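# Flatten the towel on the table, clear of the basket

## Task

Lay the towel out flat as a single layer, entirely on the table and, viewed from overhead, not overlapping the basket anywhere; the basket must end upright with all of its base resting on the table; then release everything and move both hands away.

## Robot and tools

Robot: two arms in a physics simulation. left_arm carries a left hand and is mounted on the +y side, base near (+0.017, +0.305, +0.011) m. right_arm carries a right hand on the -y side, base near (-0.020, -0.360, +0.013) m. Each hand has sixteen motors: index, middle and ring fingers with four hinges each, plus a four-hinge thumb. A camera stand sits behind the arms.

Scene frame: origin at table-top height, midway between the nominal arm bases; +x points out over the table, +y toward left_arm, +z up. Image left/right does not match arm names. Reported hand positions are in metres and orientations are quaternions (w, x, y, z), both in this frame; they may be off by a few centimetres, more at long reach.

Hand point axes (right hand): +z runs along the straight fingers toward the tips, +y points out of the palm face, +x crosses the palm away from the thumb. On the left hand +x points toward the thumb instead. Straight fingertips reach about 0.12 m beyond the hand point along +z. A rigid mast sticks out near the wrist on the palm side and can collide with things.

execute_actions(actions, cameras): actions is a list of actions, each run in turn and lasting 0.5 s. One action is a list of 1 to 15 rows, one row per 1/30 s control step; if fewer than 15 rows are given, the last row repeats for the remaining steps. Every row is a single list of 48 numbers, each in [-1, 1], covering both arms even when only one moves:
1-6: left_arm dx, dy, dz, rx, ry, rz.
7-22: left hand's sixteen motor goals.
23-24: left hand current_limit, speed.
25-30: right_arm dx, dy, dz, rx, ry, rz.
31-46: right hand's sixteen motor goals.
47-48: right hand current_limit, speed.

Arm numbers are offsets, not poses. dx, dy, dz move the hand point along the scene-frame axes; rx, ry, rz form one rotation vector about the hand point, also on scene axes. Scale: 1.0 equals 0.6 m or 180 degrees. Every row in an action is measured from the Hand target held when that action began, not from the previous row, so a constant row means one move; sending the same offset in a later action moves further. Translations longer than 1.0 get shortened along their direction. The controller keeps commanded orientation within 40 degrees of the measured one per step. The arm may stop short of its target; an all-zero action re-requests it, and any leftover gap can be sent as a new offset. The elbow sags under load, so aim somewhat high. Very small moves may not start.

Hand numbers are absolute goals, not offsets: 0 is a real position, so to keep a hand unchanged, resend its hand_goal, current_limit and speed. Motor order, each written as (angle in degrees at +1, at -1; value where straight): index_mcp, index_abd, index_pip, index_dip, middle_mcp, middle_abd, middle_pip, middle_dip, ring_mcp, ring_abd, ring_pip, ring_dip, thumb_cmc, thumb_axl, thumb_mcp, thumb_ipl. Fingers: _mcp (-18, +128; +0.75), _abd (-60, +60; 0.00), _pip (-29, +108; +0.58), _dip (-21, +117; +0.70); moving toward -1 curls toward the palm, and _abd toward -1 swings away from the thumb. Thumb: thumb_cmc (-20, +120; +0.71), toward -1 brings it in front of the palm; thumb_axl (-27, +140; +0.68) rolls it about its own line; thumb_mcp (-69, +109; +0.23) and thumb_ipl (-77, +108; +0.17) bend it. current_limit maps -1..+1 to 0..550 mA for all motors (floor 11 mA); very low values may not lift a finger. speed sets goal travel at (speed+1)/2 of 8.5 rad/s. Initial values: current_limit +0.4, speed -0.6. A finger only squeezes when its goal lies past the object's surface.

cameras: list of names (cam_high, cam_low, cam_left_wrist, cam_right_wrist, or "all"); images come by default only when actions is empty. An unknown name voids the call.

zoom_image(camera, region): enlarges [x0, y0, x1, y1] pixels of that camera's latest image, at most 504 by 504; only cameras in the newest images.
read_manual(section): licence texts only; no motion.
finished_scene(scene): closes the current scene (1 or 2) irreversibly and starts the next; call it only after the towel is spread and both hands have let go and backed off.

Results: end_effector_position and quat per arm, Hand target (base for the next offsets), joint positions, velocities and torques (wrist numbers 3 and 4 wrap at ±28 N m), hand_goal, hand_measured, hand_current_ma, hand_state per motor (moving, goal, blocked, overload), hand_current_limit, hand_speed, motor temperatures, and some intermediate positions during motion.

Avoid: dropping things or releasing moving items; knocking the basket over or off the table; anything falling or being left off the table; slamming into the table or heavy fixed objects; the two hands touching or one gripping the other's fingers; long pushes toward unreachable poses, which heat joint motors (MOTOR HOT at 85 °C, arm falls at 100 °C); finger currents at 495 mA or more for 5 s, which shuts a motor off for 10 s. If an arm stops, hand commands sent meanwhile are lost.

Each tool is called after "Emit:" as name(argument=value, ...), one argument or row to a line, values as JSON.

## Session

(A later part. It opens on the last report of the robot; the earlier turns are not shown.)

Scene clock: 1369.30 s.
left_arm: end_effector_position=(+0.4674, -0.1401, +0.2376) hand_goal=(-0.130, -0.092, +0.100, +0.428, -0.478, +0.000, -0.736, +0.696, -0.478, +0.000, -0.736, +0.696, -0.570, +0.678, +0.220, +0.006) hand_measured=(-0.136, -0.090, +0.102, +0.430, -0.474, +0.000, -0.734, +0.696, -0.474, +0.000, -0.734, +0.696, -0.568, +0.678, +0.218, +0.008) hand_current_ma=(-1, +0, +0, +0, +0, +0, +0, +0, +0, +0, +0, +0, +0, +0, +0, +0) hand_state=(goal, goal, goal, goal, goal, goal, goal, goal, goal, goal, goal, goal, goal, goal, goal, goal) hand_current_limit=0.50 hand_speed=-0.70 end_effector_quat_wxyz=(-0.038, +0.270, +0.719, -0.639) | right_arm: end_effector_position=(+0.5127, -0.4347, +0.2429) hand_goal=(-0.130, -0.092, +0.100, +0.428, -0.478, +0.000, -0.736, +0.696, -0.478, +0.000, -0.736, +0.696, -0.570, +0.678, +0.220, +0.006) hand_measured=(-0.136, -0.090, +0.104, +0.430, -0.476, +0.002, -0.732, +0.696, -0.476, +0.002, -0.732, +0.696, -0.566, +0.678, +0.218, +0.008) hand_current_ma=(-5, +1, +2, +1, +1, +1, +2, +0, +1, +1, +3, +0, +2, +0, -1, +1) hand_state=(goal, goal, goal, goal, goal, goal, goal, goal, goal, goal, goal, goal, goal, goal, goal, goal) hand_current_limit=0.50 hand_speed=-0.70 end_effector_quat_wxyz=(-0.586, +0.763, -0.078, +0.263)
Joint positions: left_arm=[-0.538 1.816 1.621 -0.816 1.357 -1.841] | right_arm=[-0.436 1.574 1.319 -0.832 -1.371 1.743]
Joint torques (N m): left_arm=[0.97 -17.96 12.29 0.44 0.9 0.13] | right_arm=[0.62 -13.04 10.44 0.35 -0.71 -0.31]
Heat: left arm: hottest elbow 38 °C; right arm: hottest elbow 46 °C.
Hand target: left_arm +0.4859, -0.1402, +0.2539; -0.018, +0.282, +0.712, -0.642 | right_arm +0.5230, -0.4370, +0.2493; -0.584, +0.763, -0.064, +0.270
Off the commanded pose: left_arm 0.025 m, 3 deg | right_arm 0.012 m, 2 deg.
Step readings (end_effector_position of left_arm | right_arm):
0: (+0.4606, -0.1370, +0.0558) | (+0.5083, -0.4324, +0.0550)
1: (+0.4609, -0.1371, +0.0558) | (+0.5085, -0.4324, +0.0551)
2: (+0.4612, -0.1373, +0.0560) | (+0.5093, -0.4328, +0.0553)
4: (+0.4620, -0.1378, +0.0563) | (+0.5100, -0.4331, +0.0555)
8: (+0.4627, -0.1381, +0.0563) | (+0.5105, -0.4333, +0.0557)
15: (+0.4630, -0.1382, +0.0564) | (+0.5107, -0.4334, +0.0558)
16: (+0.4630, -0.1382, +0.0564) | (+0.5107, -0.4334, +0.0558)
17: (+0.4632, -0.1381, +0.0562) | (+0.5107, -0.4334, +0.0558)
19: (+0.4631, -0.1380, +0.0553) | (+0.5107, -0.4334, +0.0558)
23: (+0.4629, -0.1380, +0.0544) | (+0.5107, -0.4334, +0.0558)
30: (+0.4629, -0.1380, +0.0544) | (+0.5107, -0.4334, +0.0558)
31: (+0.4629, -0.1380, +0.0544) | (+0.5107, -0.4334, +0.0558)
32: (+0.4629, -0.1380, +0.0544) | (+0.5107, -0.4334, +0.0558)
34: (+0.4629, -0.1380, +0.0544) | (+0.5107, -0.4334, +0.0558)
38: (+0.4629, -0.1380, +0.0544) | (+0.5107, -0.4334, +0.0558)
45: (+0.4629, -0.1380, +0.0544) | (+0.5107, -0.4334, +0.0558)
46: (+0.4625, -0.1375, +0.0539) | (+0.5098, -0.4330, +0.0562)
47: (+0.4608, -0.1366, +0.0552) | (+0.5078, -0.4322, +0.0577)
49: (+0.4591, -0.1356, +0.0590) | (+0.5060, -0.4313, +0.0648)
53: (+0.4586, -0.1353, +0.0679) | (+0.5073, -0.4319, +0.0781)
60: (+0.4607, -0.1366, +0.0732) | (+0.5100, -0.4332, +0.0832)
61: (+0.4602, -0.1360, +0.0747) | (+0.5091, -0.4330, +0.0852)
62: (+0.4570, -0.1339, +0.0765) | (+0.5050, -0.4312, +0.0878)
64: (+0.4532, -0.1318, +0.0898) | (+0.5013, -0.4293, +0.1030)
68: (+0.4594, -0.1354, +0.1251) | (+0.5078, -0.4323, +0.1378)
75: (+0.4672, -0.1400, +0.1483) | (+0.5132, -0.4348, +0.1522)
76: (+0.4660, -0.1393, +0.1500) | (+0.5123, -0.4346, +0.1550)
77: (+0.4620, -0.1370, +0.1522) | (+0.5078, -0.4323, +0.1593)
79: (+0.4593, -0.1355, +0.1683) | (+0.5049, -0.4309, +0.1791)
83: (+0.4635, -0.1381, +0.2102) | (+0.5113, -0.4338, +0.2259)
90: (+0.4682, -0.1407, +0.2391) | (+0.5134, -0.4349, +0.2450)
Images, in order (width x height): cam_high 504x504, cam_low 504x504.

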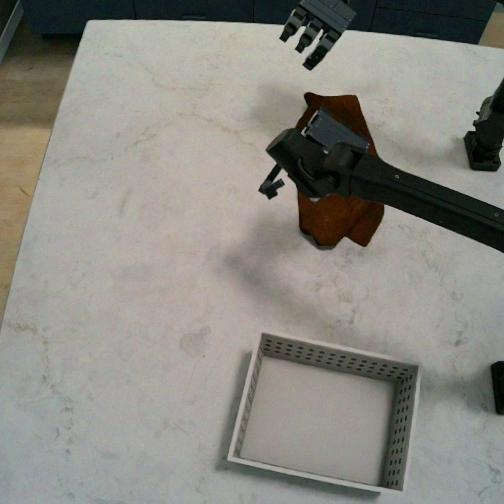

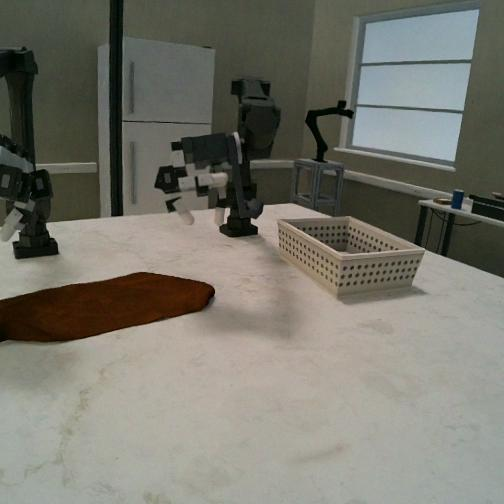

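Emit:
execute_actions(
  actions=[
    [[0,0.15,0.08,0,0,0,-0.13,-0.093,0.1,0.4276,-0.479,0,-0.737,0.696,-0.479,0,-0.737,0.696,-0.571,0.678,0.22,0.0054,0.5,-0.7,-0.05,-0.05,0.03,0,0,0,-0.13,-0.093,0.1,0.4276,-0.479,0,-0.737,0.696,-0.479,0,-0.737,0.696,-0.571,0.678,0.22,0.0054,0.5,-0.7]],
    [[-0.03,0.15,0.08,0,0,0.02,-0.13,-0.093,0.1,0.4276,-0.479,0,-0.737,0.696,-0.479,0,-0.737,0.696,-0.571,0.678,0.22,0.0054,0.5,-0.7,-0.1,-0.03,0.03,0,0,0,-0.13,-0.093,0.1,0.4276,-0.479,0,-0.737,0.696,-0.479,0,-0.737,0.696,-0.571,0.678,0.22,0.0054,0.5,-0.7]],
    [[-0.06,0.15,0.05,0,0,0.03,-0.13,-0.093,0.1,0.4276,-0.479,0,-0.737,0.696,-0.479,0,-0.737,0.696,-0.571,0.678,0.22,0.0054,0.5,-0.7,-0.1,-0.03,0,0,0,0,-0.13,-0.093,0.1,0.4276,-0.479,0,-0.737,0.696,-0.479,0,-0.737,0.696,-0.571,0.678,0.22,0.0054,0.5,-0.7]],
    [[-0.06,0.1,0.0,0,0,0.03,-0.13,-0.093,0.1,0.4276,-0.479,0,-0.737,0.696,-0.479,0,-0.737,0.696,-0.571,0.678,0.22,0.0054,0.5,-0.7,0,0,0,0,0,0,-0.13,-0.093,0.1,0.4276,-0.479,0,-0.737,0.696,-0.479,0,-0.737,0.696,-0.571,0.678,0.22,0.0054,0.5,-0.7]],
  ],
  cameras=["cam_low", "cam_high"],
)

Emit:
zoom_image(
  camera="cam_high",
  region=[270, 70, 410, 260],
)

Emit:
zoom_image(
  camera="cam_low",
  region=[0, 250, 230, 360],
)

Scene clock: 1379.00 s.
left_arm: end_effector_position=(+0.3973, +0.1934, +0.3751) hand_goal=(-0.130, -0.092, +0.100, +0.428, -0.478, +0.000, -0.736, +0.696, -0.478, +0.000, -0.736, +0.696, -0.570, +0.678, +0.220, +0.006) hand_measured=(-0.132, -0.092, +0.102, +0.430, -0.474, +0.000, -0.734, +0.696, -0.474, +0.000, -0.734, +0.696, -0.568, +0.678, +0.218, +0.008) hand_current_ma=(+0, +0, +0, +0, +0, +0, +0, +0, +0, +0, +0, +0, +0, +0, +0, +0) hand_state=(goal, goal, goal, goal, goal, goal, goal, goal, goal, goal, goal, goal, goal, goal, goal, goal) hand_current_limit=0.50 hand_speed=-0.70 end_effector_quat_wxyz=(+0.152, +0.114, +0.777, -0.600) | right_arm: end_effector_position=(+0.3672, -0.5039, +0.2791) hand_goal=(-0.130, -0.092, +0.100, +0.428, -0.478, +0.000, -0.736, +0.696, -0.478, +0.000, -0.736, +0.696, -0.570, +0.678, +0.220, +0.006) hand_measured=(-0.132, -0.092, +0.102, +0.430, -0.474, +0.002, -0.732, +0.696, -0.474, +0.002, -0.732, +0.696, -0.568, +0.678, +0.218, +0.008) hand_current_ma=(-1, +0, +1, +1, +2, +1, +2, +0, +2, +0, +3, +0, +1, +0, -1, +1) hand_state=(goal, goal, goal, goal, goal, goal, goal, goal, goal, goal, goal, goal, goal, goal, goal, goal) hand_current_limit=0.50 hand_speed=-0.70 end_effector_quat_wxyz=(-0.543, +0.776, -0.125, +0.296)
Joint positions: left_arm=[0.094 1.273 1.407 -1.686 1.334 -1.198] | right_arm=[-0.729 1.409 1.273 -1.691 -1.326 0.968]
Joint torques (N m): left_arm=[-0.26 -8.94 8.55 0.03 0.97 -0.09] | right_arm=[0.79 -10.46 8.64 -0.39 -0.64 -0.32]
Heat: left arm: hottest elbow 38 °C; right arm: hottest elbow 47 °C.
Hand target: left_arm +0.3959, +0.1898, +0.3799; +0.063, +0.190, +0.742, -0.640 | right_arm +0.3730, -0.5030, +0.2853; -0.584, +0.763, -0.064, +0.270
Off the commanded pose: left_arm 0.006 m, 15 deg | right_arm 0.009 m, 9 deg.
joint sent to its limit (left arm) — joint 4 (wrist pitch), lower limit. The joint targets are off in position and orientation.
joint sent to its limit (right arm) — joint 4 (wrist pitch), lower limit. The joint targets are off in position and orientation.
Step readings (end_effector_position of left_arm | right_arm):
0: (+0.4674, -0.1401, +0.2376) | (+0.5127, -0.4347, +0.2429)
1: (+0.4670, -0.1379, +0.2401) | (+0.5116, -0.4353, +0.2436)
2: (+0.4592, -0.1284, +0.2438) | (+0.5039, -0.4338, +0.2437)
4: (+0.4577, -0.1025, +0.2528) | (+0.4918, -0.4397, +0.2426)
8: (+0.4752, -0.0457, +0.2787) | (+0.4759, -0.4597, +0.2424)
15: (+0.4757, -0.0298, +0.2884) | (+0.4747, -0.4637, +0.2566)
16: (+0.4732, -0.0315, +0.2893) | (+0.4743, -0.4636, +0.2578)
17: (+0.4664, -0.0252, +0.2894) | (+0.4670, -0.4628, +0.2581)
19: (+0.4568, -0.0044, +0.2981) | (+0.4456, -0.4635, +0.2625)
23: (+0.4548, +0.0400, +0.3270) | (+0.4220, -0.4778, +0.2762)
30: (+0.4603, +0.0506, +0.3354) | (+0.4154, -0.4781, +0.2753)
31: (+0.4596, +0.0503, +0.3350) | (+0.4148, -0.4789, +0.2723)
32: (+0.4541, +0.0583, +0.3324) | (+0.4077, -0.4808, +0.2665)
34: (+0.4411, +0.0828, +0.3352) | (+0.3877, -0.4848, +0.2622)
38: (+0.4369, +0.1306, +0.3690) | (+0.3687, -0.5029, +0.2738)
45: (+0.4306, +0.1368, +0.3839) | (+0.3674, -0.5040, +0.2790)
46: (+0.4308, +0.1366, +0.3813) | (+0.3675, -0.5041, +0.2790)
47: (+0.4249, +0.1419, +0.3742) | (+0.3670, -0.5037, +0.2791)
49: (+0.4091, +0.1606, +0.3624) | (+0.3671, -0.5038, +0.2791)
53: (+0.4017, +0.1921, +0.3676) | (+0.3671, -0.5038, +0.2791)
60: (+0.3973, +0.1934, +0.3751) | (+0.3672, -0.5039, +0.2791)
Images, in order (width x height): cam_high 504x504, cam_low 504x504.

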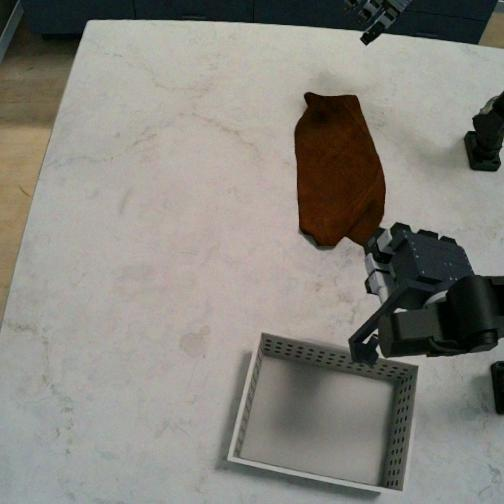

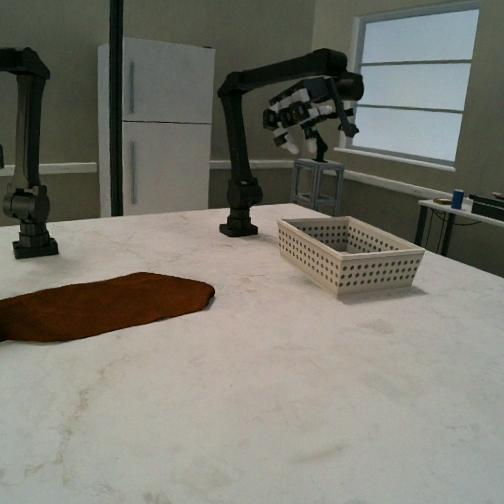

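Scaled by 2.653 from the camera's 504x504 image, which has a finer 720x720 frame.

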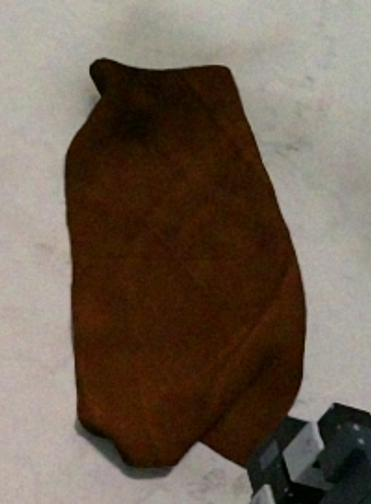

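Scaled by 2.191 from the camera's 504x504 image, which has a finer 720x720 frame.

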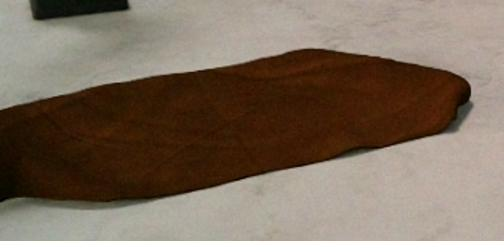

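Emit:
execute_actions(
  actions=[
    [[-0.15,0.15,0.02,0,0,0.05,-0.13,-0.093,0.1,0.4276,-0.479,0,-0.737,0.696,-0.479,0,-0.737,0.696,-0.571,0.678,0.22,0.0054,0.5,-0.7,0,0,0,0,0,-0.03,-0.13,-0.093,0.1,0.4276,-0.479,0,-0.737,0.696,-0.479,0,-0.737,0.696,-0.571,0.678,0.22,0.0054,0.5,-0.7]],
    [[-0.1,0.15,0.0,0,0,0.05,-0.13,-0.093,0.1,0.4276,-0.479,0,-0.737,0.696,-0.479,0,-0.737,0.696,-0.571,0.678,0.22,0.0054,0.5,-0.7,0,0,0,0,0,-0.03,-0.13,-0.093,0.1,0.4276,-0.479,0,-0.737,0.696,-0.479,0,-0.737,0.696,-0.571,0.678,0.22,0.0054,0.5,-0.7]],
  ],
  cameras=["cam_high"],
)

Emit:
zoom_image(
  camera="cam_high",
  region=[270, 70, 410, 260],
)

Emit:
zoom_image(
  camera="cam_high",
  region=[290, 170, 400, 260],
)

Scene clock: 1387.83 s.
left_arm: end_effector_position=(+0.2459, +0.3727, +0.3778) hand_goal=(-0.130, -0.092, +0.100, +0.428, -0.478, +0.000, -0.736, +0.696, -0.478, +0.000, -0.736, +0.696, -0.570, +0.678, +0.220, +0.006) hand_measured=(-0.130, -0.092, +0.102, +0.430, -0.474, +0.000, -0.734, +0.696, -0.472, +0.000, -0.734, +0.696, -0.566, +0.678, +0.218, +0.006) hand_current_ma=(+0, +0, +0, +0, +0, +0, +0, +0, +1, +0, +0, +0, +0, +0, +0, +0) hand_state=(goal, goal, goal, goal, goal, goal, goal, goal, goal, goal, goal, goal, goal, goal, goal, goal) hand_current_limit=0.50 hand_speed=-0.70 end_effector_quat_wxyz=(+0.346, -0.154, +0.843, -0.381) | right_arm: end_effector_position=(+0.3728, -0.5004, +0.2774) hand_goal=(-0.130, -0.092, +0.100, +0.428, -0.478, +0.000, -0.736, +0.696, -0.478, +0.000, -0.736, +0.696, -0.570, +0.678, +0.220, +0.006) hand_measured=(-0.132, -0.092, +0.102, +0.430, -0.474, +0.002, -0.732, +0.696, -0.474, +0.002, -0.732, +0.696, -0.568, +0.678, +0.218, +0.008) hand_current_ma=(-2, +0, +1, +1, +2, +1, +2, +0, +2, +0, +3, +0, +1, +0, +0, +1) hand_state=(goal, goal, goal, goal, goal, goal, goal, goal, goal, goal, goal, goal, goal, goal, goal, goal) hand_current_limit=0.50 hand_speed=-0.70 end_effector_quat_wxyz=(-0.561, +0.755, -0.139, +0.310)
Joint positions: left_arm=[0.753 0.77 1.176 -1.686 1.058 -1.345] | right_arm=[-0.73 1.4 1.239 -1.608 -1.388 1.046]
Joint torques (N m): left_arm=[-0.67 -0.73 10.25 0.54 0.58 -0.1] | right_arm=[-0.26 -12.04 7.77 0.55 -0.94 0.07]
Heat: left arm: hottest elbow 38 °C; right arm: hottest elbow 47 °C.
Hand target: left_arm +0.2459, +0.3698, +0.3919; +0.185, +0.049, +0.777, -0.599 | right_arm +0.3730, -0.5030, +0.2853; -0.556, +0.754, -0.135, +0.323
Off the commanded pose: left_arm 0.014 m, 45 deg; orientation clipped | right_arm 0.008 m, 2 deg.
joint sent to its limit (left arm) — joint 4 (wrist pitch), lower limit. The joint targets are off in position and orientation.
Step readings (end_effector_position of left_arm | right_arm):
0: (+0.3973, +0.1934, +0.3751) | (+0.3672, -0.5039, +0.2791)
1: (+0.3962, +0.1949, +0.3736) | (+0.3681, -0.5033, +0.2802)
2: (+0.3856, +0.2035, +0.3671) | (+0.3696, -0.5024, +0.2822)
4: (+0.3549, +0.2348, +0.3566) | (+0.3702, -0.5020, +0.2831)
8: (+0.3161, +0.2796, +0.3800) | (+0.3702, -0.5020, +0.2831)
15: (+0.2978, +0.2760, +0.3945) | (+0.3702, -0.5020, +0.2831)
16: (+0.2984, +0.2805, +0.3919) | (+0.3710, -0.5019, +0.2835)
17: (+0.2957, +0.3001, +0.3828) | (+0.3728, -0.5009, +0.2841)
19: (+0.2790, +0.3409, +0.3728) | (+0.3733, -0.5005, +0.2813)
23: (+0.2505, +0.3761, +0.3786) | (+0.3731, -0.5005, +0.2757)
30: (+0.2416, +0.3687, +0.3829) | (+0.3733, -0.5008, +0.2764)
Images, in order (width x height): cam_high 504x504.

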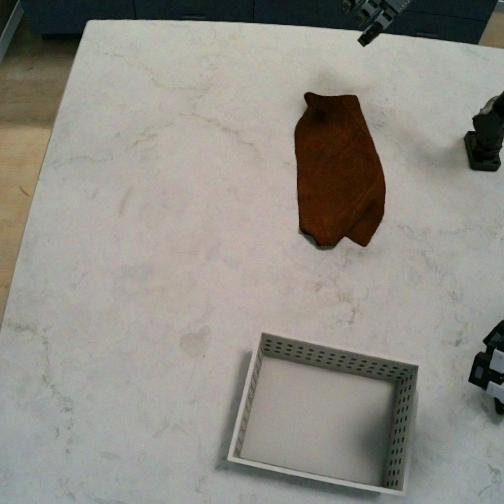

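Scaled by 2.653 from the camera's 504x504 image, which has a finer 720x720 frame.

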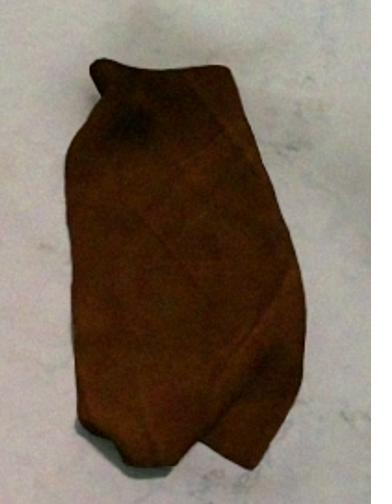

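Scaled by 4.582 from the camera's 504x504 image, which has a finer 720x720 frame.

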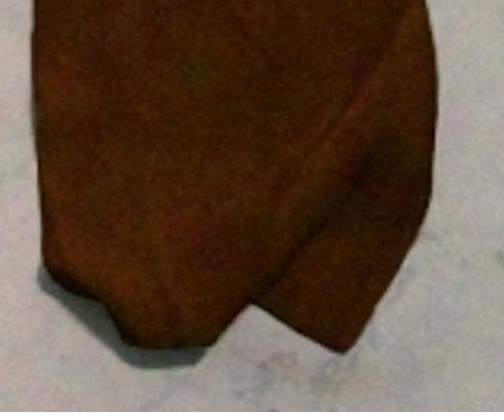

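Emit:
execute_actions(
  actions=[
    [[0.045,-0.133,0,0.0557,-0.0658,-0.0956,-0.13,-0.093,0.1,0.4276,-0.479,0,-0.737,0.696,-0.479,0,-0.737,0.696,-0.3,0.678,0.22,0.0054,0.5,-0.7,0,0,0,0,0,0,-0.13,-0.093,0.1,0.4276,-0.479,0,-0.737,0.696,-0.479,0,-0.737,0.696,-0.571,0.678,0.22,0.0054,0.5,-0.7]],
    [[0.045,-0.133,-0.03,0.0557,-0.0658,-0.0956,0.4,0,0.4,0.6,0.2,0,0.1,0.696,0.2,0,0.1,0.696,0.2,0.678,0.22,0.1,0.5,-0.7,0,0,0,0,0,0,-0.13,-0.093,0.1,0.4276,-0.479,0,-0.737,0.696,-0.479,0,-0.737,0.696,-0.571,0.678,0.22,0.0054,0.5,-0.7]],
    [[0.045,-0.133,-0.05,0.0557,-0.0658,-0.0956,0.754,0,0.576,0.696,0.754,0,0.576,0.696,0.754,0,0.576,0.696,0.714,0.678,0.226,0.168,0.5,-0.7,0,0,0,0,0,0,-0.13,-0.093,0.1,0.4276,-0.479,0,-0.737,0.696,-0.479,0,-0.737,0.696,-0.571,0.678,0.22,0.0054,0.5,-0.7]],
    [[0.045,-0.133,-0.05,0.0557,-0.0658,-0.0956,0.754,0,0.576,0.696,0.754,0,0.576,0.696,0.754,0,0.576,0.696,0.714,0.678,0.226,0.168,0.5,-0.7,0,0,0,0,0,0,-0.13,-0.093,0.1,0.4276,-0.479,0,-0.737,0.696,-0.479,0,-0.737,0.696,-0.571,0.678,0.22,0.0054,0.5,-0.7]],
    [[0.045,-0.133,-0.05,0.0557,-0.0658,-0.0956,0.754,0,0.576,0.696,0.754,0,0.576,0.696,0.754,0,0.576,0.696,0.714,0.678,0.226,0.168,0.5,-0.7,0,0,0,0,0,0,-0.13,-0.093,0.1,0.4276,-0.479,0,-0.737,0.696,-0.479,0,-0.737,0.696,-0.571,0.678,0.22,0.0054,0.5,-0.7]],
    [[0.045,-0.133,-0.05,0.0557,-0.0658,-0.0956,0.754,0,0.576,0.696,0.754,0,0.576,0.696,0.754,0,0.576,0.696,0.714,0.678,0.226,0.168,0.5,-0.7,0,0,0,0,0,0,-0.13,-0.093,0.1,0.4276,-0.479,0,-0.737,0.696,-0.479,0,-0.737,0.696,-0.571,0.678,0.22,0.0054,0.5,-0.7]],
  ],
  cameras=["cam_high", "cam_low", "cam_left_wrist"],
)

Scene clock: 1424.33 s.
left_arm: end_effector_position=(+0.3910, -0.1003, +0.2170) hand_goal=(+0.754, +0.000, +0.576, +0.696, +0.754, +0.000, +0.576, +0.696, +0.754, +0.000, +0.576, +0.696, +0.714, +0.678, +0.226, +0.168) hand_measured=(+0.752, +0.002, +0.576, +0.694, +0.752, +0.002, +0.576, +0.696, +0.752, +0.002, +0.576, +0.696, +0.714, +0.678, +0.222, +0.166) hand_current_ma=(+0, +0, +0, +0, +0, +0, +0, +0, +0, +0, +0, +0, +0, +0, +0, +0) hand_state=(goal, goal, goal, goal, goal, goal, goal, goal, goal, goal, goal, goal, goal, goal, goal, goal) hand_current_limit=0.50 hand_speed=-0.70 end_effector_quat_wxyz=(-0.038, +0.918, +0.394, -0.015) | right_arm: end_effector_position=(+0.3731, -0.5007, +0.2773) hand_goal=(-0.130, -0.092, +0.100, +0.428, -0.478, +0.000, -0.736, +0.696, -0.478, +0.000, -0.736, +0.696, -0.570, +0.678, +0.220, +0.006) hand_measured=(-0.132, -0.092, +0.102, +0.430, -0.474, +0.002, -0.732, +0.696, -0.474, +0.002, -0.732, +0.696, -0.568, +0.678, +0.218, +0.008) hand_current_ma=(-2, +0, +1, +1, +2, +1, +2, +0, +2, +0, +3, +0, +1, +0, +0, +1) hand_state=(goal, goal, goal, goal, goal, goal, goal, goal, goal, goal, goal, goal, goal, goal, goal, goal) hand_current_limit=0.50 hand_speed=-0.70 end_effector_quat_wxyz=(-0.561, +0.755, -0.140, +0.310)
Joint positions: left_arm=[-0.886 1.626 1.507 -1.532 0.007 -0.123] | right_arm=[-0.73 1.4 1.239 -1.602 -1.388 1.054]
Joint torques (N m): left_arm=[0.97 -16.38 12.21 -0.08 -0.11 0.02] | right_arm=[-0.5 -12.22 7.6 0.46 -0.92 0.05]
Heat: left arm: hottest elbow 40 °C; right arm: hottest elbow 46 °C.
Hand target: left_arm +0.4079, -0.1090, +0.2539; +0.000, +0.920, +0.392, +0.000 | right_arm +0.3730, -0.5030, +0.2853; -0.556, +0.754, -0.135, +0.323
Off the commanded pose: left_arm 0.041 m, 5 deg | right_arm 0.008 m, 2 deg.
Step readings (end_effector_position of left_arm | right_arm):
0: (+0.2459, +0.3727, +0.3778) | (+0.3728, -0.5004, +0.2774)
1: (+0.2474, +0.3697, +0.3780) | (+0.3726, -0.5003, +0.2774)
2: (+0.2519, +0.3562, +0.3787) | (+0.3729, -0.5005, +0.2774)
4: (+0.2587, +0.3166, +0.3805) | (+0.3730, -0.5006, +0.2774)
8: (+0.2613, +0.2795, +0.3810) | (+0.3731, -0.5007, +0.2773)
15: (+0.2689, +0.2838, +0.3769) | (+0.3732, -0.5008, +0.2773)
16: (+0.2711, +0.2836, +0.3757) | (+0.3732, -0.5008, +0.2773)
17: (+0.2740, +0.2734, +0.3737) | (+0.3732, -0.5008, +0.2773)
19: (+0.2747, +0.2337, +0.3692) | (+0.3732, -0.5008, +0.2773)
23: (+0.2852, +0.2029, +0.3544) | (+0.3732, -0.5008, +0.2773)
30: (+0.2952, +0.2051, +0.3494) | (+0.3731, -0.5007, +0.2773)
31: (+0.2970, +0.2061, +0.3480) | (+0.3731, -0.5007, +0.2773)
32: (+0.2989, +0.2010, +0.3447) | (+0.3731, -0.5007, +0.2773)
34: (+0.2990, +0.1646, +0.3361) | (+0.3731, -0.5007, +0.2773)
38: (+0.3083, +0.1286, +0.3085) | (+0.3731, -0.5007, +0.2773)
45: (+0.3141, +0.1291, +0.3062) | (+0.3731, -0.5007, +0.2773)
46: (+0.3168, +0.1316, +0.3073) | (+0.3731, -0.5007, +0.2773)
47: (+0.3232, +0.1318, +0.3071) | (+0.3731, -0.5007, +0.2773)
49: (+0.3275, +0.0967, +0.3062) | (+0.3731, -0.5007, +0.2773)
53: (+0.3365, +0.0507, +0.2847) | (+0.3731, -0.5007, +0.2773)
60: (+0.3411, +0.0531, +0.2770) | (+0.3731, -0.5007, +0.2773)
61: (+0.3463, +0.0559, +0.2765) | (+0.3731, -0.5007, +0.2773)
62: (+0.3589, +0.0569, +0.2784) | (+0.3731, -0.5007, +0.2773)
64: (+0.3662, +0.0251, +0.2775) | (+0.3731, -0.5007, +0.2773)
68: (+0.3608, -0.0250, +0.2567) | (+0.3731, -0.5007, +0.2773)
75: (+0.3639, -0.0217, +0.2472) | (+0.3731, -0.5007, +0.2773)
76: (+0.3707, -0.0200, +0.2478) | (+0.3731, -0.5007, +0.2773)
77: (+0.3860, -0.0198, +0.2526) | (+0.3731, -0.5007, +0.2773)
79: (+0.3989, -0.0488, +0.2521) | (+0.3731, -0.5007, +0.2773)
83: (+0.3935, -0.0976, +0.2284) | (+0.3731, -0.5007, +0.2773)
90: (+0.3912, -0.1002, +0.2162) | (+0.3731, -0.5007, +0.2773)
Images, in order (width x height): cam_high 504x504, cam_low 504x504, cam_left_wrist 672x504.

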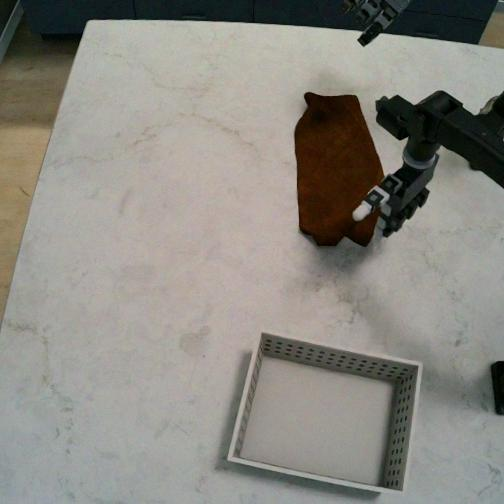

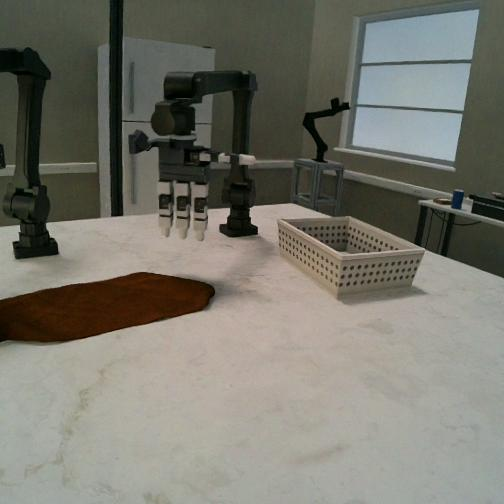

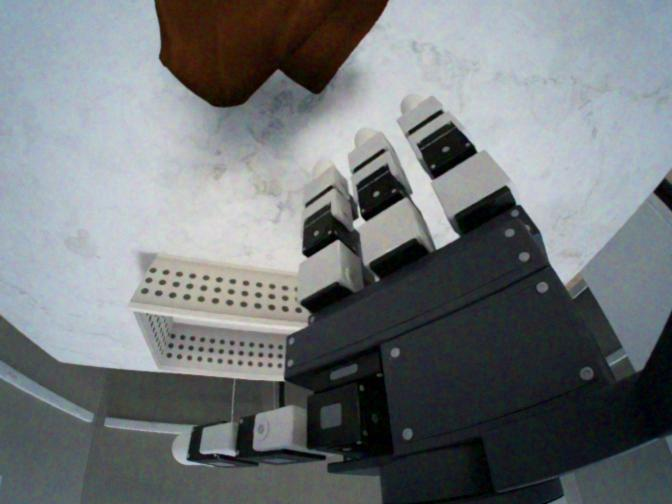

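Emit:
zoom_image(
  camera="cam_left_wrist",
  region=[140, 0, 440, 120],
)

Scaled by 1.680 from the camera's 672x504 image, which has a finer 960x720 frame.

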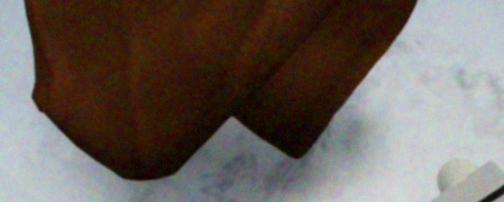

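Emit:
execute_actions(
  actions=[
    [[0.063,-0.028,-0.1,0,0,0,0.754,0,0.576,0.696,0.754,0,0.576,0.696,0.754,0,0.576,0.696,0.714,0.678,0.226,0.168,0.5,-0.7,0,0,0,0,0,0,-0.13,-0.093,0.1,0.4276,-0.479,0,-0.737,0.696,-0.479,0,-0.737,0.696,-0.571,0.678,0.22,0.0054,0.5,-0.7]],
    [[0,0,-0.06,0,0,0,0.754,0,0.576,0.696,0.754,0,0.576,0.696,0.754,0,0.576,0.696,0.714,0.678,0.226,0.168,0.5,-0.7,0,0,0,0,0,0,-0.13,-0.093,0.1,0.4276,-0.479,0,-0.737,0.696,-0.479,0,-0.737,0.696,-0.571,0.678,0.22,0.0054,0.5,-0.7]],
  ],
  cameras=["cam_low", "cam_left_wrist", "cam_high"],
)

Emit:
zoom_image(
  camera="cam_left_wrist",
  region=[140, 0, 460, 200],
)

Scene clock: 1444.67 s.
left_arm: end_effector_position=(+0.4431, -0.1221, +0.1594) hand_goal=(+0.754, +0.000, +0.576, +0.696, +0.754, +0.000, +0.576, +0.696, +0.754, +0.000, +0.576, +0.696, +0.714, +0.678, +0.226, +0.168) hand_measured=(+0.754, +0.002, +0.576, +0.694, +0.754, +0.002, +0.576, +0.696, +0.754, +0.002, +0.576, +0.696, +0.714, +0.678, +0.222, +0.166) hand_current_ma=(+0, +0, +0, +0, +0, +0, +0, +0, +0, +0, +0, +0, +0, +0, +0, +0) hand_state=(goal, goal, goal, goal, goal, goal, goal, goal, goal, goal, goal, goal, goal, goal, goal, goal) hand_current_limit=0.50 hand_speed=-0.70 end_effector_quat_wxyz=(-0.005, +0.917, +0.398, -0.005) | right_arm: end_effector_position=(+0.3731, -0.5007, +0.2773) hand_goal=(-0.130, -0.092, +0.100, +0.428, -0.478, +0.000, -0.736, +0.696, -0.478, +0.000, -0.736, +0.696, -0.570, +0.678, +0.220, +0.006) hand_measured=(-0.132, -0.092, +0.102, +0.430, -0.474, +0.002, -0.732, +0.696, -0.474, +0.002, -0.732, +0.696, -0.568, +0.678, +0.218, +0.008) hand_current_ma=(-2, +0, +1, +1, +2, +1, +2, +0, +2, +0, +3, +0, +1, +0, +0, +1) hand_state=(goal, goal, goal, goal, goal, goal, goal, goal, goal, goal, goal, goal, goal, goal, goal, goal) hand_current_limit=0.50 hand_speed=-0.70 end_effector_quat_wxyz=(-0.561, +0.755, -0.140, +0.310)
Joint positions: left_arm=[-0.837 1.742 1.492 -1.333 0.005 -0.081] | right_arm=[-0.73 1.4 1.239 -1.602 -1.388 1.054]
Joint torques (N m): left_arm=[0.56 -16.26 7.39 0.8 -0.01 0.01] | right_arm=[-0.32 -12.1 7.6 0.43 -0.91 0.02]
Heat: left arm: hottest elbow 40 °C; right arm: hottest elbow 46 °C.
Hand target: left_arm +0.4457, -0.1258, +0.1579; +0.000, +0.920, +0.392, +0.000 | right_arm +0.3730, -0.5030, +0.2853; -0.556, +0.754, -0.135, +0.323
Off the commanded pose: left_arm 0.005 m, 1 deg | right_arm 0.008 m, 2 deg.
Step readings (end_effector_position of left_arm | right_arm):
0: (+0.3910, -0.1005, +0.2170) | (+0.3731, -0.5007, +0.2773)
1: (+0.3933, -0.1024, +0.2161) | (+0.3731, -0.5007, +0.2773)
2: (+0.3987, -0.1083, +0.2147) | (+0.3731, -0.5007, +0.2773)
4: (+0.4139, -0.1175, +0.2057) | (+0.3731, -0.5007, +0.2773)
8: (+0.4287, -0.1154, +0.1734) | (+0.3731, -0.5007, +0.2773)
15: (+0.4330, -0.1108, +0.1619) | (+0.3731, -0.5007, +0.2773)
16: (+0.4339, -0.1118, +0.1611) | (+0.3731, -0.5007, +0.2773)
17: (+0.4366, -0.1144, +0.1606) | (+0.3731, -0.5007, +0.2773)
19: (+0.4416, -0.1201, +0.1597) | (+0.3731, -0.5007, +0.2773)
23: (+0.4428, -0.1218, +0.1593) | (+0.3731, -0.5007, +0.2773)
30: (+0.4431, -0.1221, +0.1594) | (+0.3731, -0.5007, +0.2773)
Images, in order (width x height): cam_high 504x504, cam_low 504x504, cam_left_wrist 672x504.

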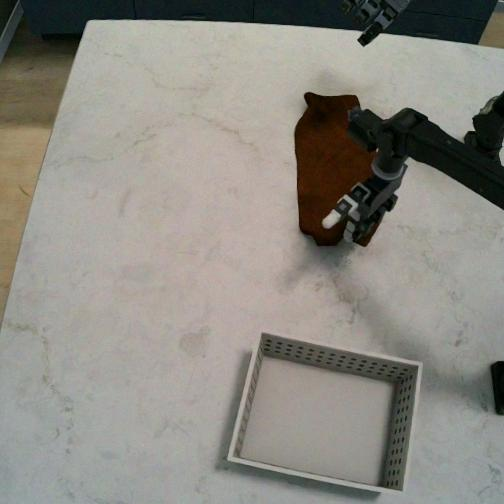

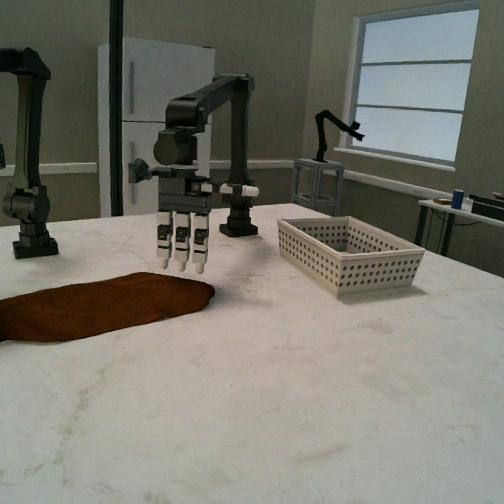

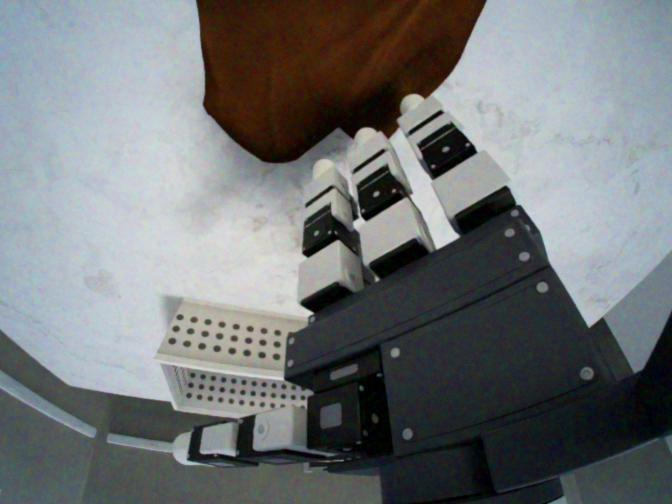

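Scaled by 1.575 from the camera's 672x504 image, which has a finer 960x720 frame.

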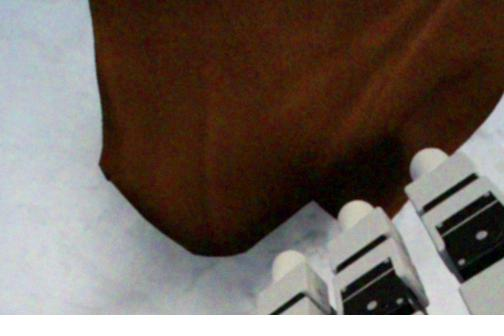

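Emit:
execute_actions(
  actions=[],
  cameras=["cam_high", "cam_left_wrist"],
)

Emit:
zoom_image(
  camera="cam_high",
  region=[270, 70, 430, 270],
)

Scene clock: 1459.80 s.
left_arm: end_effector_position=(+0.4431, -0.1221, +0.1594) hand_goal=(+0.754, +0.000, +0.576, +0.696, +0.754, +0.000, +0.576, +0.696, +0.754, +0.000, +0.576, +0.696, +0.714, +0.678, +0.226, +0.168) hand_measured=(+0.754, +0.002, +0.576, +0.694, +0.754, +0.002, +0.576, +0.696, +0.754, +0.002, +0.576, +0.696, +0.714, +0.678, +0.222, +0.166) hand_current_ma=(+0, +0, +0, +0, +0, +0, +0, +0, +0, +0, +0, +0, +0, +0, +0, +0) hand_state=(goal, goal, goal, goal, goal, goal, goal, goal, goal, goal, goal, goal, goal, goal, goal, goal) hand_current_limit=0.50 hand_speed=-0.70 end_effector_quat_wxyz=(-0.005, +0.917, +0.398, -0.005) | right_arm: end_effector_position=(+0.3731, -0.5007, +0.2773) hand_goal=(-0.130, -0.092, +0.100, +0.428, -0.478, +0.000, -0.736, +0.696, -0.478, +0.000, -0.736, +0.696, -0.570, +0.678, +0.220, +0.006) hand_measured=(-0.132, -0.092, +0.102, +0.430, -0.474, +0.002, -0.732, +0.696, -0.474, +0.002, -0.732, +0.696, -0.568, +0.678, +0.218, +0.008) hand_current_ma=(-2, +0, +1, +1, +2, +1, +2, +0, +2, +0, +3, +0, +1, +0, +0, +1) hand_state=(goal, goal, goal, goal, goal, goal, goal, goal, goal, goal, goal, goal, goal, goal, goal, goal) hand_current_limit=0.50 hand_speed=-0.70 end_effector_quat_wxyz=(-0.561, +0.755, -0.140, +0.310)
Joint positions: left_arm=[-0.837 1.742 1.492 -1.333 0.005 -0.081] | right_arm=[-0.73 1.4 1.239 -1.602 -1.388 1.054]
Joint velocities: within noise
Joint torques (N m): left_arm=[0.56 -16.26 7.41 0.79 -0.01 0.02] | right_arm=[-0.38 -12.16 7.62 0.42 -0.94 0.06]
Motor temperatures (°C): left_arm=[25 32 39 23 21 21] | right_arm=[24 27 45 23 24 23]
Heat: left arm: hottest elbow 39 °C; right arm: hottest elbow 45 °C.
Hand target: left_arm +0.4457, -0.1258, +0.1579; +0.000, +0.920, +0.392, +0.000 | right_arm +0.3730, -0.5030, +0.2853; -0.556, +0.754, -0.135, +0.323
Off the commanded pose: left_arm 0.005 m, 1 deg | right_arm 0.008 m, 2 deg.
Images, in order (width x height): cam_high 504x504, cam_left_wrist 672x504.

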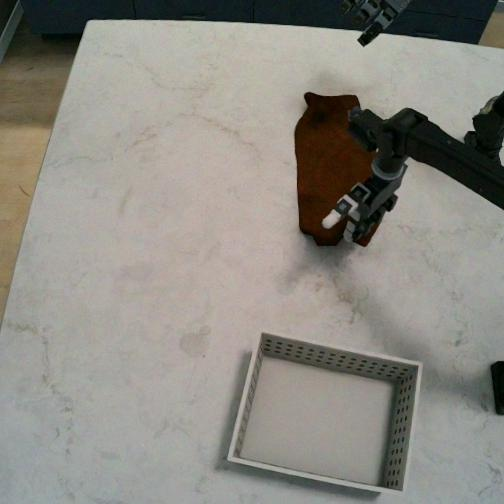

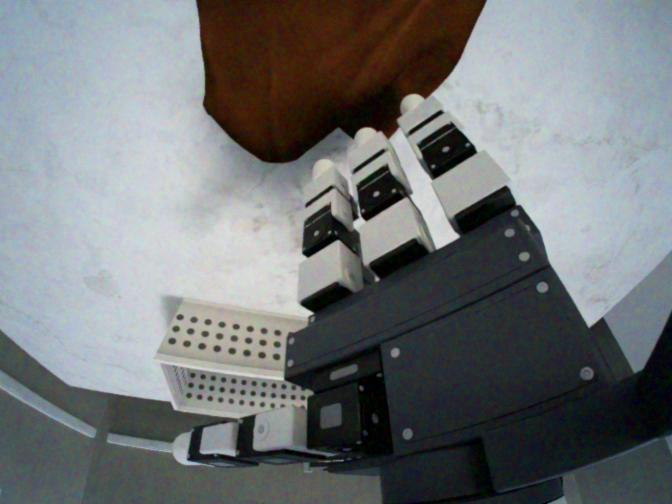

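Scaled by 2.520 from the camera's 504x504 image, which has a finer 720x720 frame.

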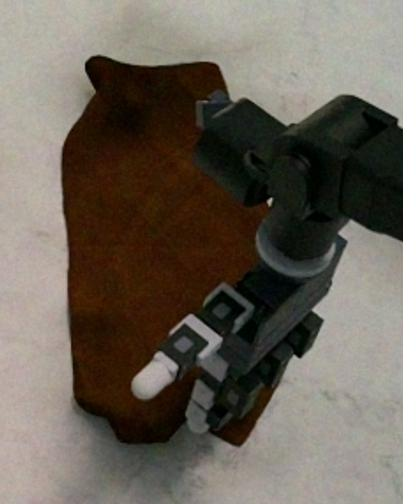

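Emit:
zoom_image(
  camera="cam_left_wrist",
  region=[170, 0, 530, 200],
)

Scaled by 1.400 from the camera's 672x504 image, which has a finer 960x720 frame.

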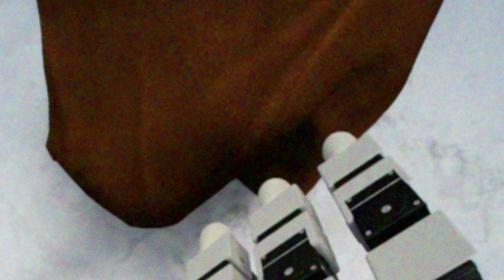

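Emit:
execute_actions(
  actions=[
    [[-0.008,-0.03,0,0,0,0,-0.13,0,-0.1,0.3,0.754,0,0.576,0.696,0.754,0,0.576,0.696,0.714,0.678,0.226,0.168,0.5,-0.6,0,0,0,0,0,0,-0.13,-0.093,0.1,0.4276,-0.479,0,-0.737,0.696,-0.479,0,-0.737,0.696,-0.571,0.678,0.22,0.0054,0.5,-0.7]],
    [[0,0,-0.025,0,0,0,-0.13,0,-0.1,0.3,0.754,0,0.576,0.696,0.754,0,0.576,0.696,0.714,0.678,0.226,0.168,0.5,-0.6,0,0,0,0,0,0,-0.13,-0.093,0.1,0.4276,-0.479,0,-0.737,0.696,-0.479,0,-0.737,0.696,-0.571,0.678,0.22,0.0054,0.5,-0.7]],
  ],
  cameras=["cam_left_wrist"],
)

Emit:
zoom_image(
  camera="cam_left_wrist",
  region=[170, 0, 530, 200],
)

Scene clock: 1472.40 s.
left_arm: end_effector_position=(+0.4402, -0.1347, +0.1446) hand_goal=(-0.130, +0.000, -0.100, +0.300, +0.754, +0.000, +0.576, +0.696, +0.754, +0.000, +0.576, +0.696, +0.714, +0.678, +0.226, +0.168) hand_measured=(-0.110, +0.002, -0.094, +0.304, +0.754, +0.002, +0.576, +0.696, +0.754, +0.002, +0.576, +0.696, +0.714, +0.678, +0.222, +0.166) hand_current_ma=(+7, +0, +1, +0, +0, +0, +0, +0, +0, +0, +0, +0, +0, +0, +0, +0) hand_state=(blocked, goal, goal, goal, goal, goal, goal, goal, goal, goal, goal, goal, goal, goal, goal, goal) hand_current_limit=0.50 hand_speed=-0.60 end_effector_quat_wxyz=(-0.006, +0.920, +0.393, -0.005) | right_arm: end_effector_position=(+0.3731, -0.5007, +0.2773) hand_goal=(-0.130, -0.092, +0.100, +0.428, -0.478, +0.000, -0.736, +0.696, -0.478, +0.000, -0.736, +0.696, -0.570, +0.678, +0.220, +0.006) hand_measured=(-0.132, -0.092, +0.102, +0.430, -0.474, +0.002, -0.732, +0.696, -0.474, +0.002, -0.732, +0.696, -0.568, +0.678, +0.218, +0.008) hand_current_ma=(-2, +0, +1, +1, +2, +1, +2, +0, +2, +0, +3, +0, +1, +0, +0, +1) hand_state=(goal, goal, goal, goal, goal, goal, goal, goal, goal, goal, goal, goal, goal, goal, goal, goal) hand_current_limit=0.50 hand_speed=-0.70 end_effector_quat_wxyz=(-0.561, +0.755, -0.140, +0.310)
Joint positions: left_arm=[-0.856 1.771 1.492 -1.305 0.005 -0.089] | right_arm=[-0.73 1.4 1.239 -1.602 -1.388 1.054]
Joint torques (N m): left_arm=[-0.56 -16.09 8.09 0.87 -0.02 -0.24] | right_arm=[-0.32 -12.04 7.65 0.44 -0.93 0.03]
Heat: left arm: hottest elbow 38 °C; right arm: hottest elbow 45 °C.
Hand target: left_arm +0.4409, -0.1438, +0.1429; +0.000, +0.920, +0.392, +0.000 | right_arm +0.3730, -0.5030, +0.2853; -0.556, +0.754, -0.135, +0.323
Off the commanded pose: left_arm 0.009 m, 1 deg | right_arm 0.008 m, 2 deg.
Step readings (end_effector_position of left_arm | right_arm):
0: (+0.4431, -0.1221, +0.1594) | (+0.3731, -0.5007, +0.2773)
1: (+0.4425, -0.1227, +0.1586) | (+0.3731, -0.5007, +0.2773)
2: (+0.4427, -0.1224, +0.1577) | (+0.3731, -0.5007, +0.2773)
4: (+0.4409, -0.1242, +0.1550) | (+0.3731, -0.5007, +0.2773)
8: (+0.4376, -0.1275, +0.1470) | (+0.3731, -0.5007, +0.2773)
15: (+0.4357, -0.1295, +0.1452) | (+0.3731, -0.5007, +0.2773)
16: (+0.4362, -0.1300, +0.1454) | (+0.3731, -0.5007, +0.2773)
17: (+0.4374, -0.1315, +0.1460) | (+0.3731, -0.5007, +0.2773)
19: (+0.4394, -0.1338, +0.1460) | (+0.3731, -0.5007, +0.2773)
23: (+0.4402, -0.1347, +0.1446) | (+0.3731, -0.5007, +0.2773)
30: (+0.4402, -0.1347, +0.1446) | (+0.3731, -0.5007, +0.2773)
Images, in order (width x height): cam_left_wrist 672x504.

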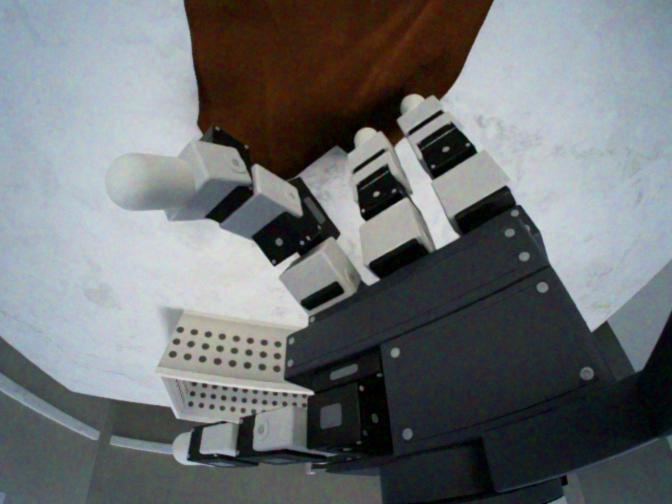

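Scaled by 1.400 from the camera's 672x504 image, which has a finer 960x720 frame.

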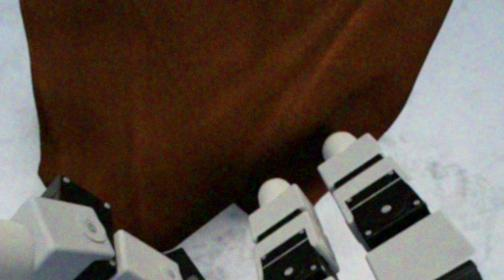

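Emit:
execute_actions(
  actions=[
    [[0,-0.035,-0.02,0,0,0,-0.13,0,-0.1,0.3,0.754,0,0.576,0.696,0.754,0,0.576,0.696,0.714,0.678,0.226,0.168,0.5,-0.6,0,0,0,0,0,0,-0.13,-0.093,0.1,0.4276,-0.479,0,-0.737,0.696,-0.479,0,-0.737,0.696,-0.571,0.678,0.22,0.0054,0.5,-0.7]],
  ],
  cameras=["cam_left_wrist", "cam_low"],
)

Emit:
zoom_image(
  camera="cam_left_wrist",
  region=[170, 0, 530, 200],
)

Scene clock: 1476.83 s.
left_arm: end_effector_position=(+0.4358, -0.1480, +0.1218) hand_goal=(-0.130, +0.000, -0.100, +0.300, +0.754, +0.000, +0.576, +0.696, +0.754, +0.000, +0.576, +0.696, +0.714, +0.678, +0.226, +0.168) hand_measured=(-0.114, +0.002, -0.094, +0.304, +0.754, +0.006, +0.578, +0.696, +0.754, +0.006, +0.578, +0.696, +0.714, +0.678, +0.222, +0.166) hand_current_ma=(+5, +0, +1, +0, +0, +0, +0, +0, +0, +1, +0, +0, +0, +0, +0, +0) hand_state=(goal, goal, goal, goal, goal, goal, goal, goal, goal, goal, goal, goal, goal, goal, goal, goal) hand_current_limit=0.50 hand_speed=-0.60 end_effector_quat_wxyz=(-0.016, +0.920, +0.391, -0.009) | right_arm: end_effector_position=(+0.3731, -0.5007, +0.2773) hand_goal=(-0.130, -0.092, +0.100, +0.428, -0.478, +0.000, -0.736, +0.696, -0.478, +0.000, -0.736, +0.696, -0.570, +0.678, +0.220, +0.006) hand_measured=(-0.132, -0.092, +0.102, +0.430, -0.474, +0.002, -0.732, +0.696, -0.474, +0.002, -0.732, +0.696, -0.568, +0.678, +0.218, +0.008) hand_current_ma=(-2, +0, +1, +1, +2, +1, +2, +0, +2, +0, +3, +0, +1, +0, +0, +1) hand_state=(goal, goal, goal, goal, goal, goal, goal, goal, goal, goal, goal, goal, goal, goal, goal, goal) hand_current_limit=0.50 hand_speed=-0.70 end_effector_quat_wxyz=(-0.561, +0.755, -0.140, +0.310)
Joint positions: left_arm=[-0.877 1.819 1.501 -1.289 0.007 -0.106] | right_arm=[-0.73 1.4 1.239 -1.602 -1.388 1.054]
Joint torques (N m): left_arm=[-0.56 -16.44 10.17 0.61 -0.04 -0.25] | right_arm=[-0.38 -11.87 7.56 0.49 -0.94 0.05]
Heat: left arm: hottest elbow 38 °C; right arm: hottest elbow 45 °C.
Hand target: left_arm +0.4409, -0.1648, +0.1309; +0.000, +0.920, +0.392, +0.000 | right_arm +0.3730, -0.5030, +0.2853; -0.556, +0.754, -0.135, +0.323
Off the commanded pose: left_arm 0.020 m, 2 deg | right_arm 0.008 m, 2 deg.
Step readings (end_effector_position of left_arm | right_arm):
0: (+0.4402, -0.1347, +0.1446) | (+0.3731, -0.5007, +0.2773)
1: (+0.4405, -0.1349, +0.1438) | (+0.3731, -0.5007, +0.2773)
2: (+0.4414, -0.1363, +0.1422) | (+0.3731, -0.5007, +0.2773)
4: (+0.4405, -0.1388, +0.1347) | (+0.3731, -0.5007, +0.2773)
8: (+0.4358, -0.1457, +0.1213) | (+0.3731, -0.5007, +0.2773)
15: (+0.4358, -0.1480, +0.1218) | (+0.3731, -0.5007, +0.2773)
Images, in order (width x height): cam_low 504x504, cam_left_wrist 672x504.

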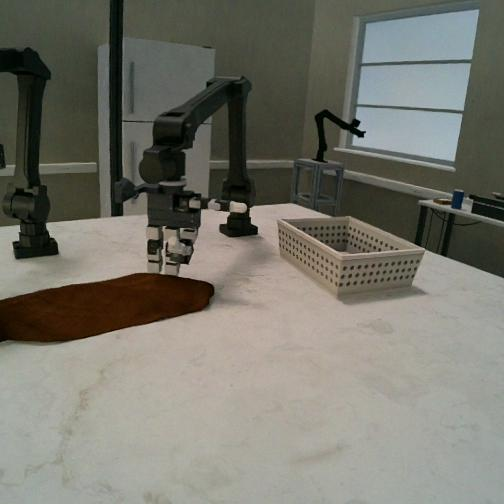

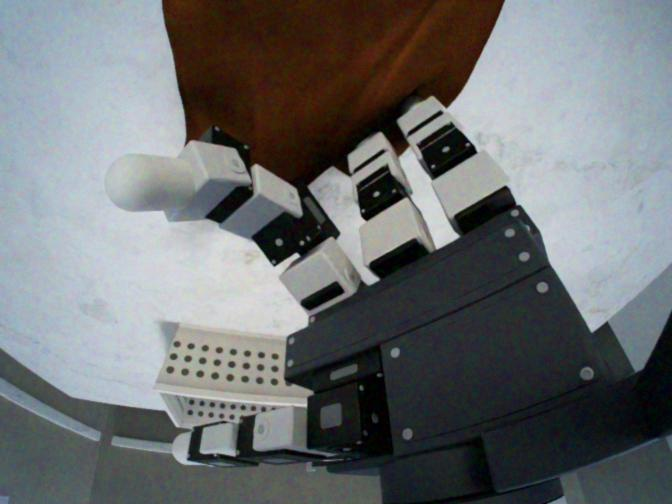

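Scaled by 1.400 from the camera's 672x504 image, which has a finer 960x720 frame.

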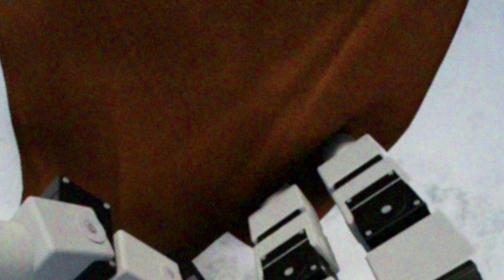

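Emit:
execute_actions(
  actions=[
    [[-0.008,0.03,-0.05,0,0,0,-0.13,0,-0.1,0.3,0.754,0,0.576,0.696,0.754,0,0.576,0.696,0.714,0.678,0.226,0.168,0.5,-0.6,0,0,0,0,0,0,-0.13,-0.093,0.1,0.4276,-0.479,0,-0.737,0.696,-0.479,0,-0.737,0.696,-0.571,0.678,0.22,0.0054,0.5,-0.7]],
    [[-0.04,0.02,0,0,0,0,-0.13,0,-0.1,0.3,0.754,0,0.576,0.696,0.754,0,0.576,0.696,0.714,0.678,0.226,0.168,0.5,-0.6,0,0,0,0,0,0,-0.13,-0.093,0.1,0.4276,-0.479,0,-0.737,0.696,-0.479,0,-0.737,0.696,-0.571,0.678,0.22,0.0054,0.5,-0.7]],
    [[-0.04,0.015,0,0,0,0,-0.13,0,-0.1,0.3,0.754,0,0.576,0.696,0.754,0,0.576,0.696,0.714,0.678,0.226,0.168,0.5,-0.6,0,0,0,0,0,0,-0.13,-0.093,0.1,0.4276,-0.479,0,-0.737,0.696,-0.479,0,-0.737,0.696,-0.571,0.678,0.22,0.0054,0.5,-0.7]],
  ],
  cameras=["cam_left_wrist", "cam_high"],
)

Emit:
zoom_image(
  camera="cam_left_wrist",
  region=[170, 0, 530, 200],
)

Scene clock: 1485.07 s.
left_arm: end_effector_position=(+0.4066, -0.1262, +0.1276) hand_goal=(-0.130, +0.000, -0.100, +0.300, +0.754, +0.000, +0.576, +0.696, +0.754, +0.000, +0.576, +0.696, +0.714, +0.678, +0.226, +0.168) hand_measured=(-0.114, +0.002, -0.094, +0.304, +0.732, +0.012, +0.560, +0.688, +0.722, +0.014, +0.558, +0.686, +0.714, +0.678, +0.222, +0.166) hand_current_ma=(+4, +0, +1, +0, -9, +2, -4, -1, -18, +2, -5, -2, +0, +0, +0, +0) hand_state=(goal, goal, goal, goal, blocked, goal, goal, goal, blocked, goal, goal, goal, goal, goal, goal, goal) hand_current_limit=0.50 hand_speed=-0.60 end_effector_quat_wxyz=(+0.026, +0.916, +0.401, +0.012) | right_arm: end_effector_position=(+0.3731, -0.5007, +0.2773) hand_goal=(-0.130, -0.092, +0.100, +0.428, -0.478, +0.000, -0.736, +0.696, -0.478, +0.000, -0.736, +0.696, -0.570, +0.678, +0.220, +0.006) hand_measured=(-0.132, -0.092, +0.102, +0.430, -0.474, +0.002, -0.732, +0.696, -0.474, +0.002, -0.732, +0.696, -0.568, +0.678, +0.218, +0.008) hand_current_ma=(-2, +0, +1, +1, +2, +1, +2, +0, +2, +0, +3, +0, +1, +0, +0, +1) hand_state=(goal, goal, goal, goal, goal, goal, goal, goal, goal, goal, goal, goal, goal, goal, goal, goal) hand_current_limit=0.50 hand_speed=-0.70 end_effector_quat_wxyz=(-0.561, +0.755, -0.140, +0.310)
Joint positions: left_arm=[-0.903 1.681 1.305 -1.138 -0.01 -0.153] | right_arm=[-0.73 1.4 1.239 -1.602 -1.388 1.054]
Joint torques (N m): left_arm=[-1.03 -13.45 5.23 0.4 0.18 -0.2] | right_arm=[-0.38 -12.22 7.62 0.46 -0.93 0.05]
Heat: left arm: hottest elbow 38 °C; right arm: hottest elbow 45 °C.
Hand target: left_arm +0.3881, -0.1258, +0.1009; +0.000, +0.920, +0.392, +0.000 | right_arm +0.3730, -0.5030, +0.2853; -0.556, +0.754, -0.135, +0.323
Off the commanded pose: left_arm 0.032 m, 3 deg | right_arm 0.008 m, 2 deg.
Step readings (end_effector_position of left_arm | right_arm):
0: (+0.4358, -0.1480, +0.1218) | (+0.3731, -0.5007, +0.2773)
1: (+0.4359, -0.1482, +0.1202) | (+0.3731, -0.5007, +0.2773)
2: (+0.4369, -0.1479, +0.1214) | (+0.3731, -0.5007, +0.2773)
4: (+0.4354, -0.1476, +0.1231) | (+0.3731, -0.5007, +0.2773)
8: (+0.4352, -0.1473, +0.1237) | (+0.3731, -0.5007, +0.2773)
15: (+0.4352, -0.1473, +0.1237) | (+0.3731, -0.5007, +0.2773)
16: (+0.4346, -0.1467, +0.1237) | (+0.3731, -0.5007, +0.2773)
17: (+0.4328, -0.1442, +0.1254) | (+0.3731, -0.5007, +0.2773)
19: (+0.4281, -0.1371, +0.1256) | (+0.3731, -0.5007, +0.2773)
23: (+0.4263, -0.1346, +0.1259) | (+0.3731, -0.5007, +0.2773)
30: (+0.4264, -0.1345, +0.1259) | (+0.3731, -0.5007, +0.2773)
31: (+0.4259, -0.1349, +0.1258) | (+0.3731, -0.5007, +0.2773)
32: (+0.4239, -0.1329, +0.1276) | (+0.3731, -0.5007, +0.2773)
34: (+0.4151, -0.1269, +0.1272) | (+0.3731, -0.5007, +0.2773)
38: (+0.4071, -0.1260, +0.1276) | (+0.3731, -0.5007, +0.2773)
45: (+0.4066, -0.1262, +0.1276) | (+0.3731, -0.5007, +0.2773)
Images, in order (width x height): cam_high 504x504, cam_left_wrist 672x504.

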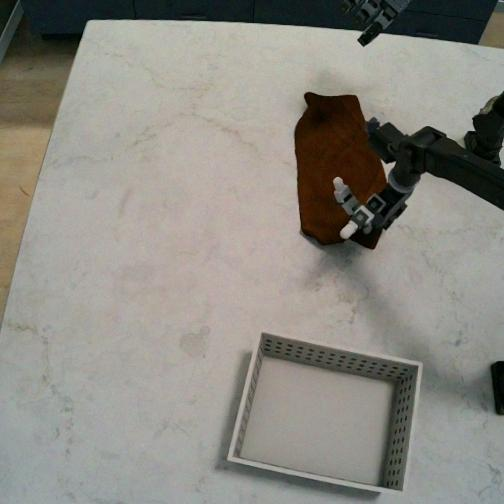

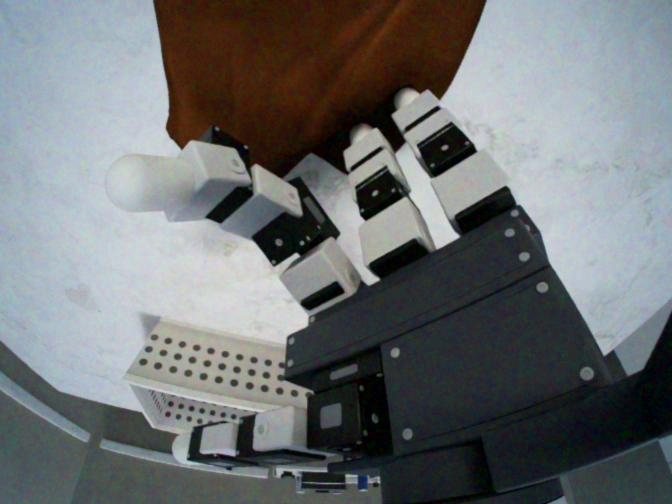

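Scaled by 1.400 from the camera's 672x504 image, which has a finer 960x720 frame.

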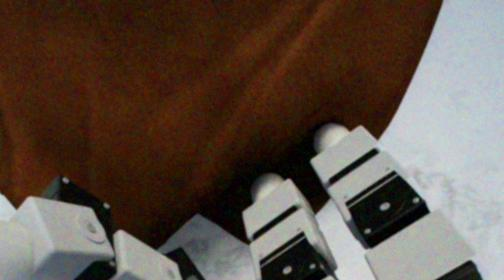

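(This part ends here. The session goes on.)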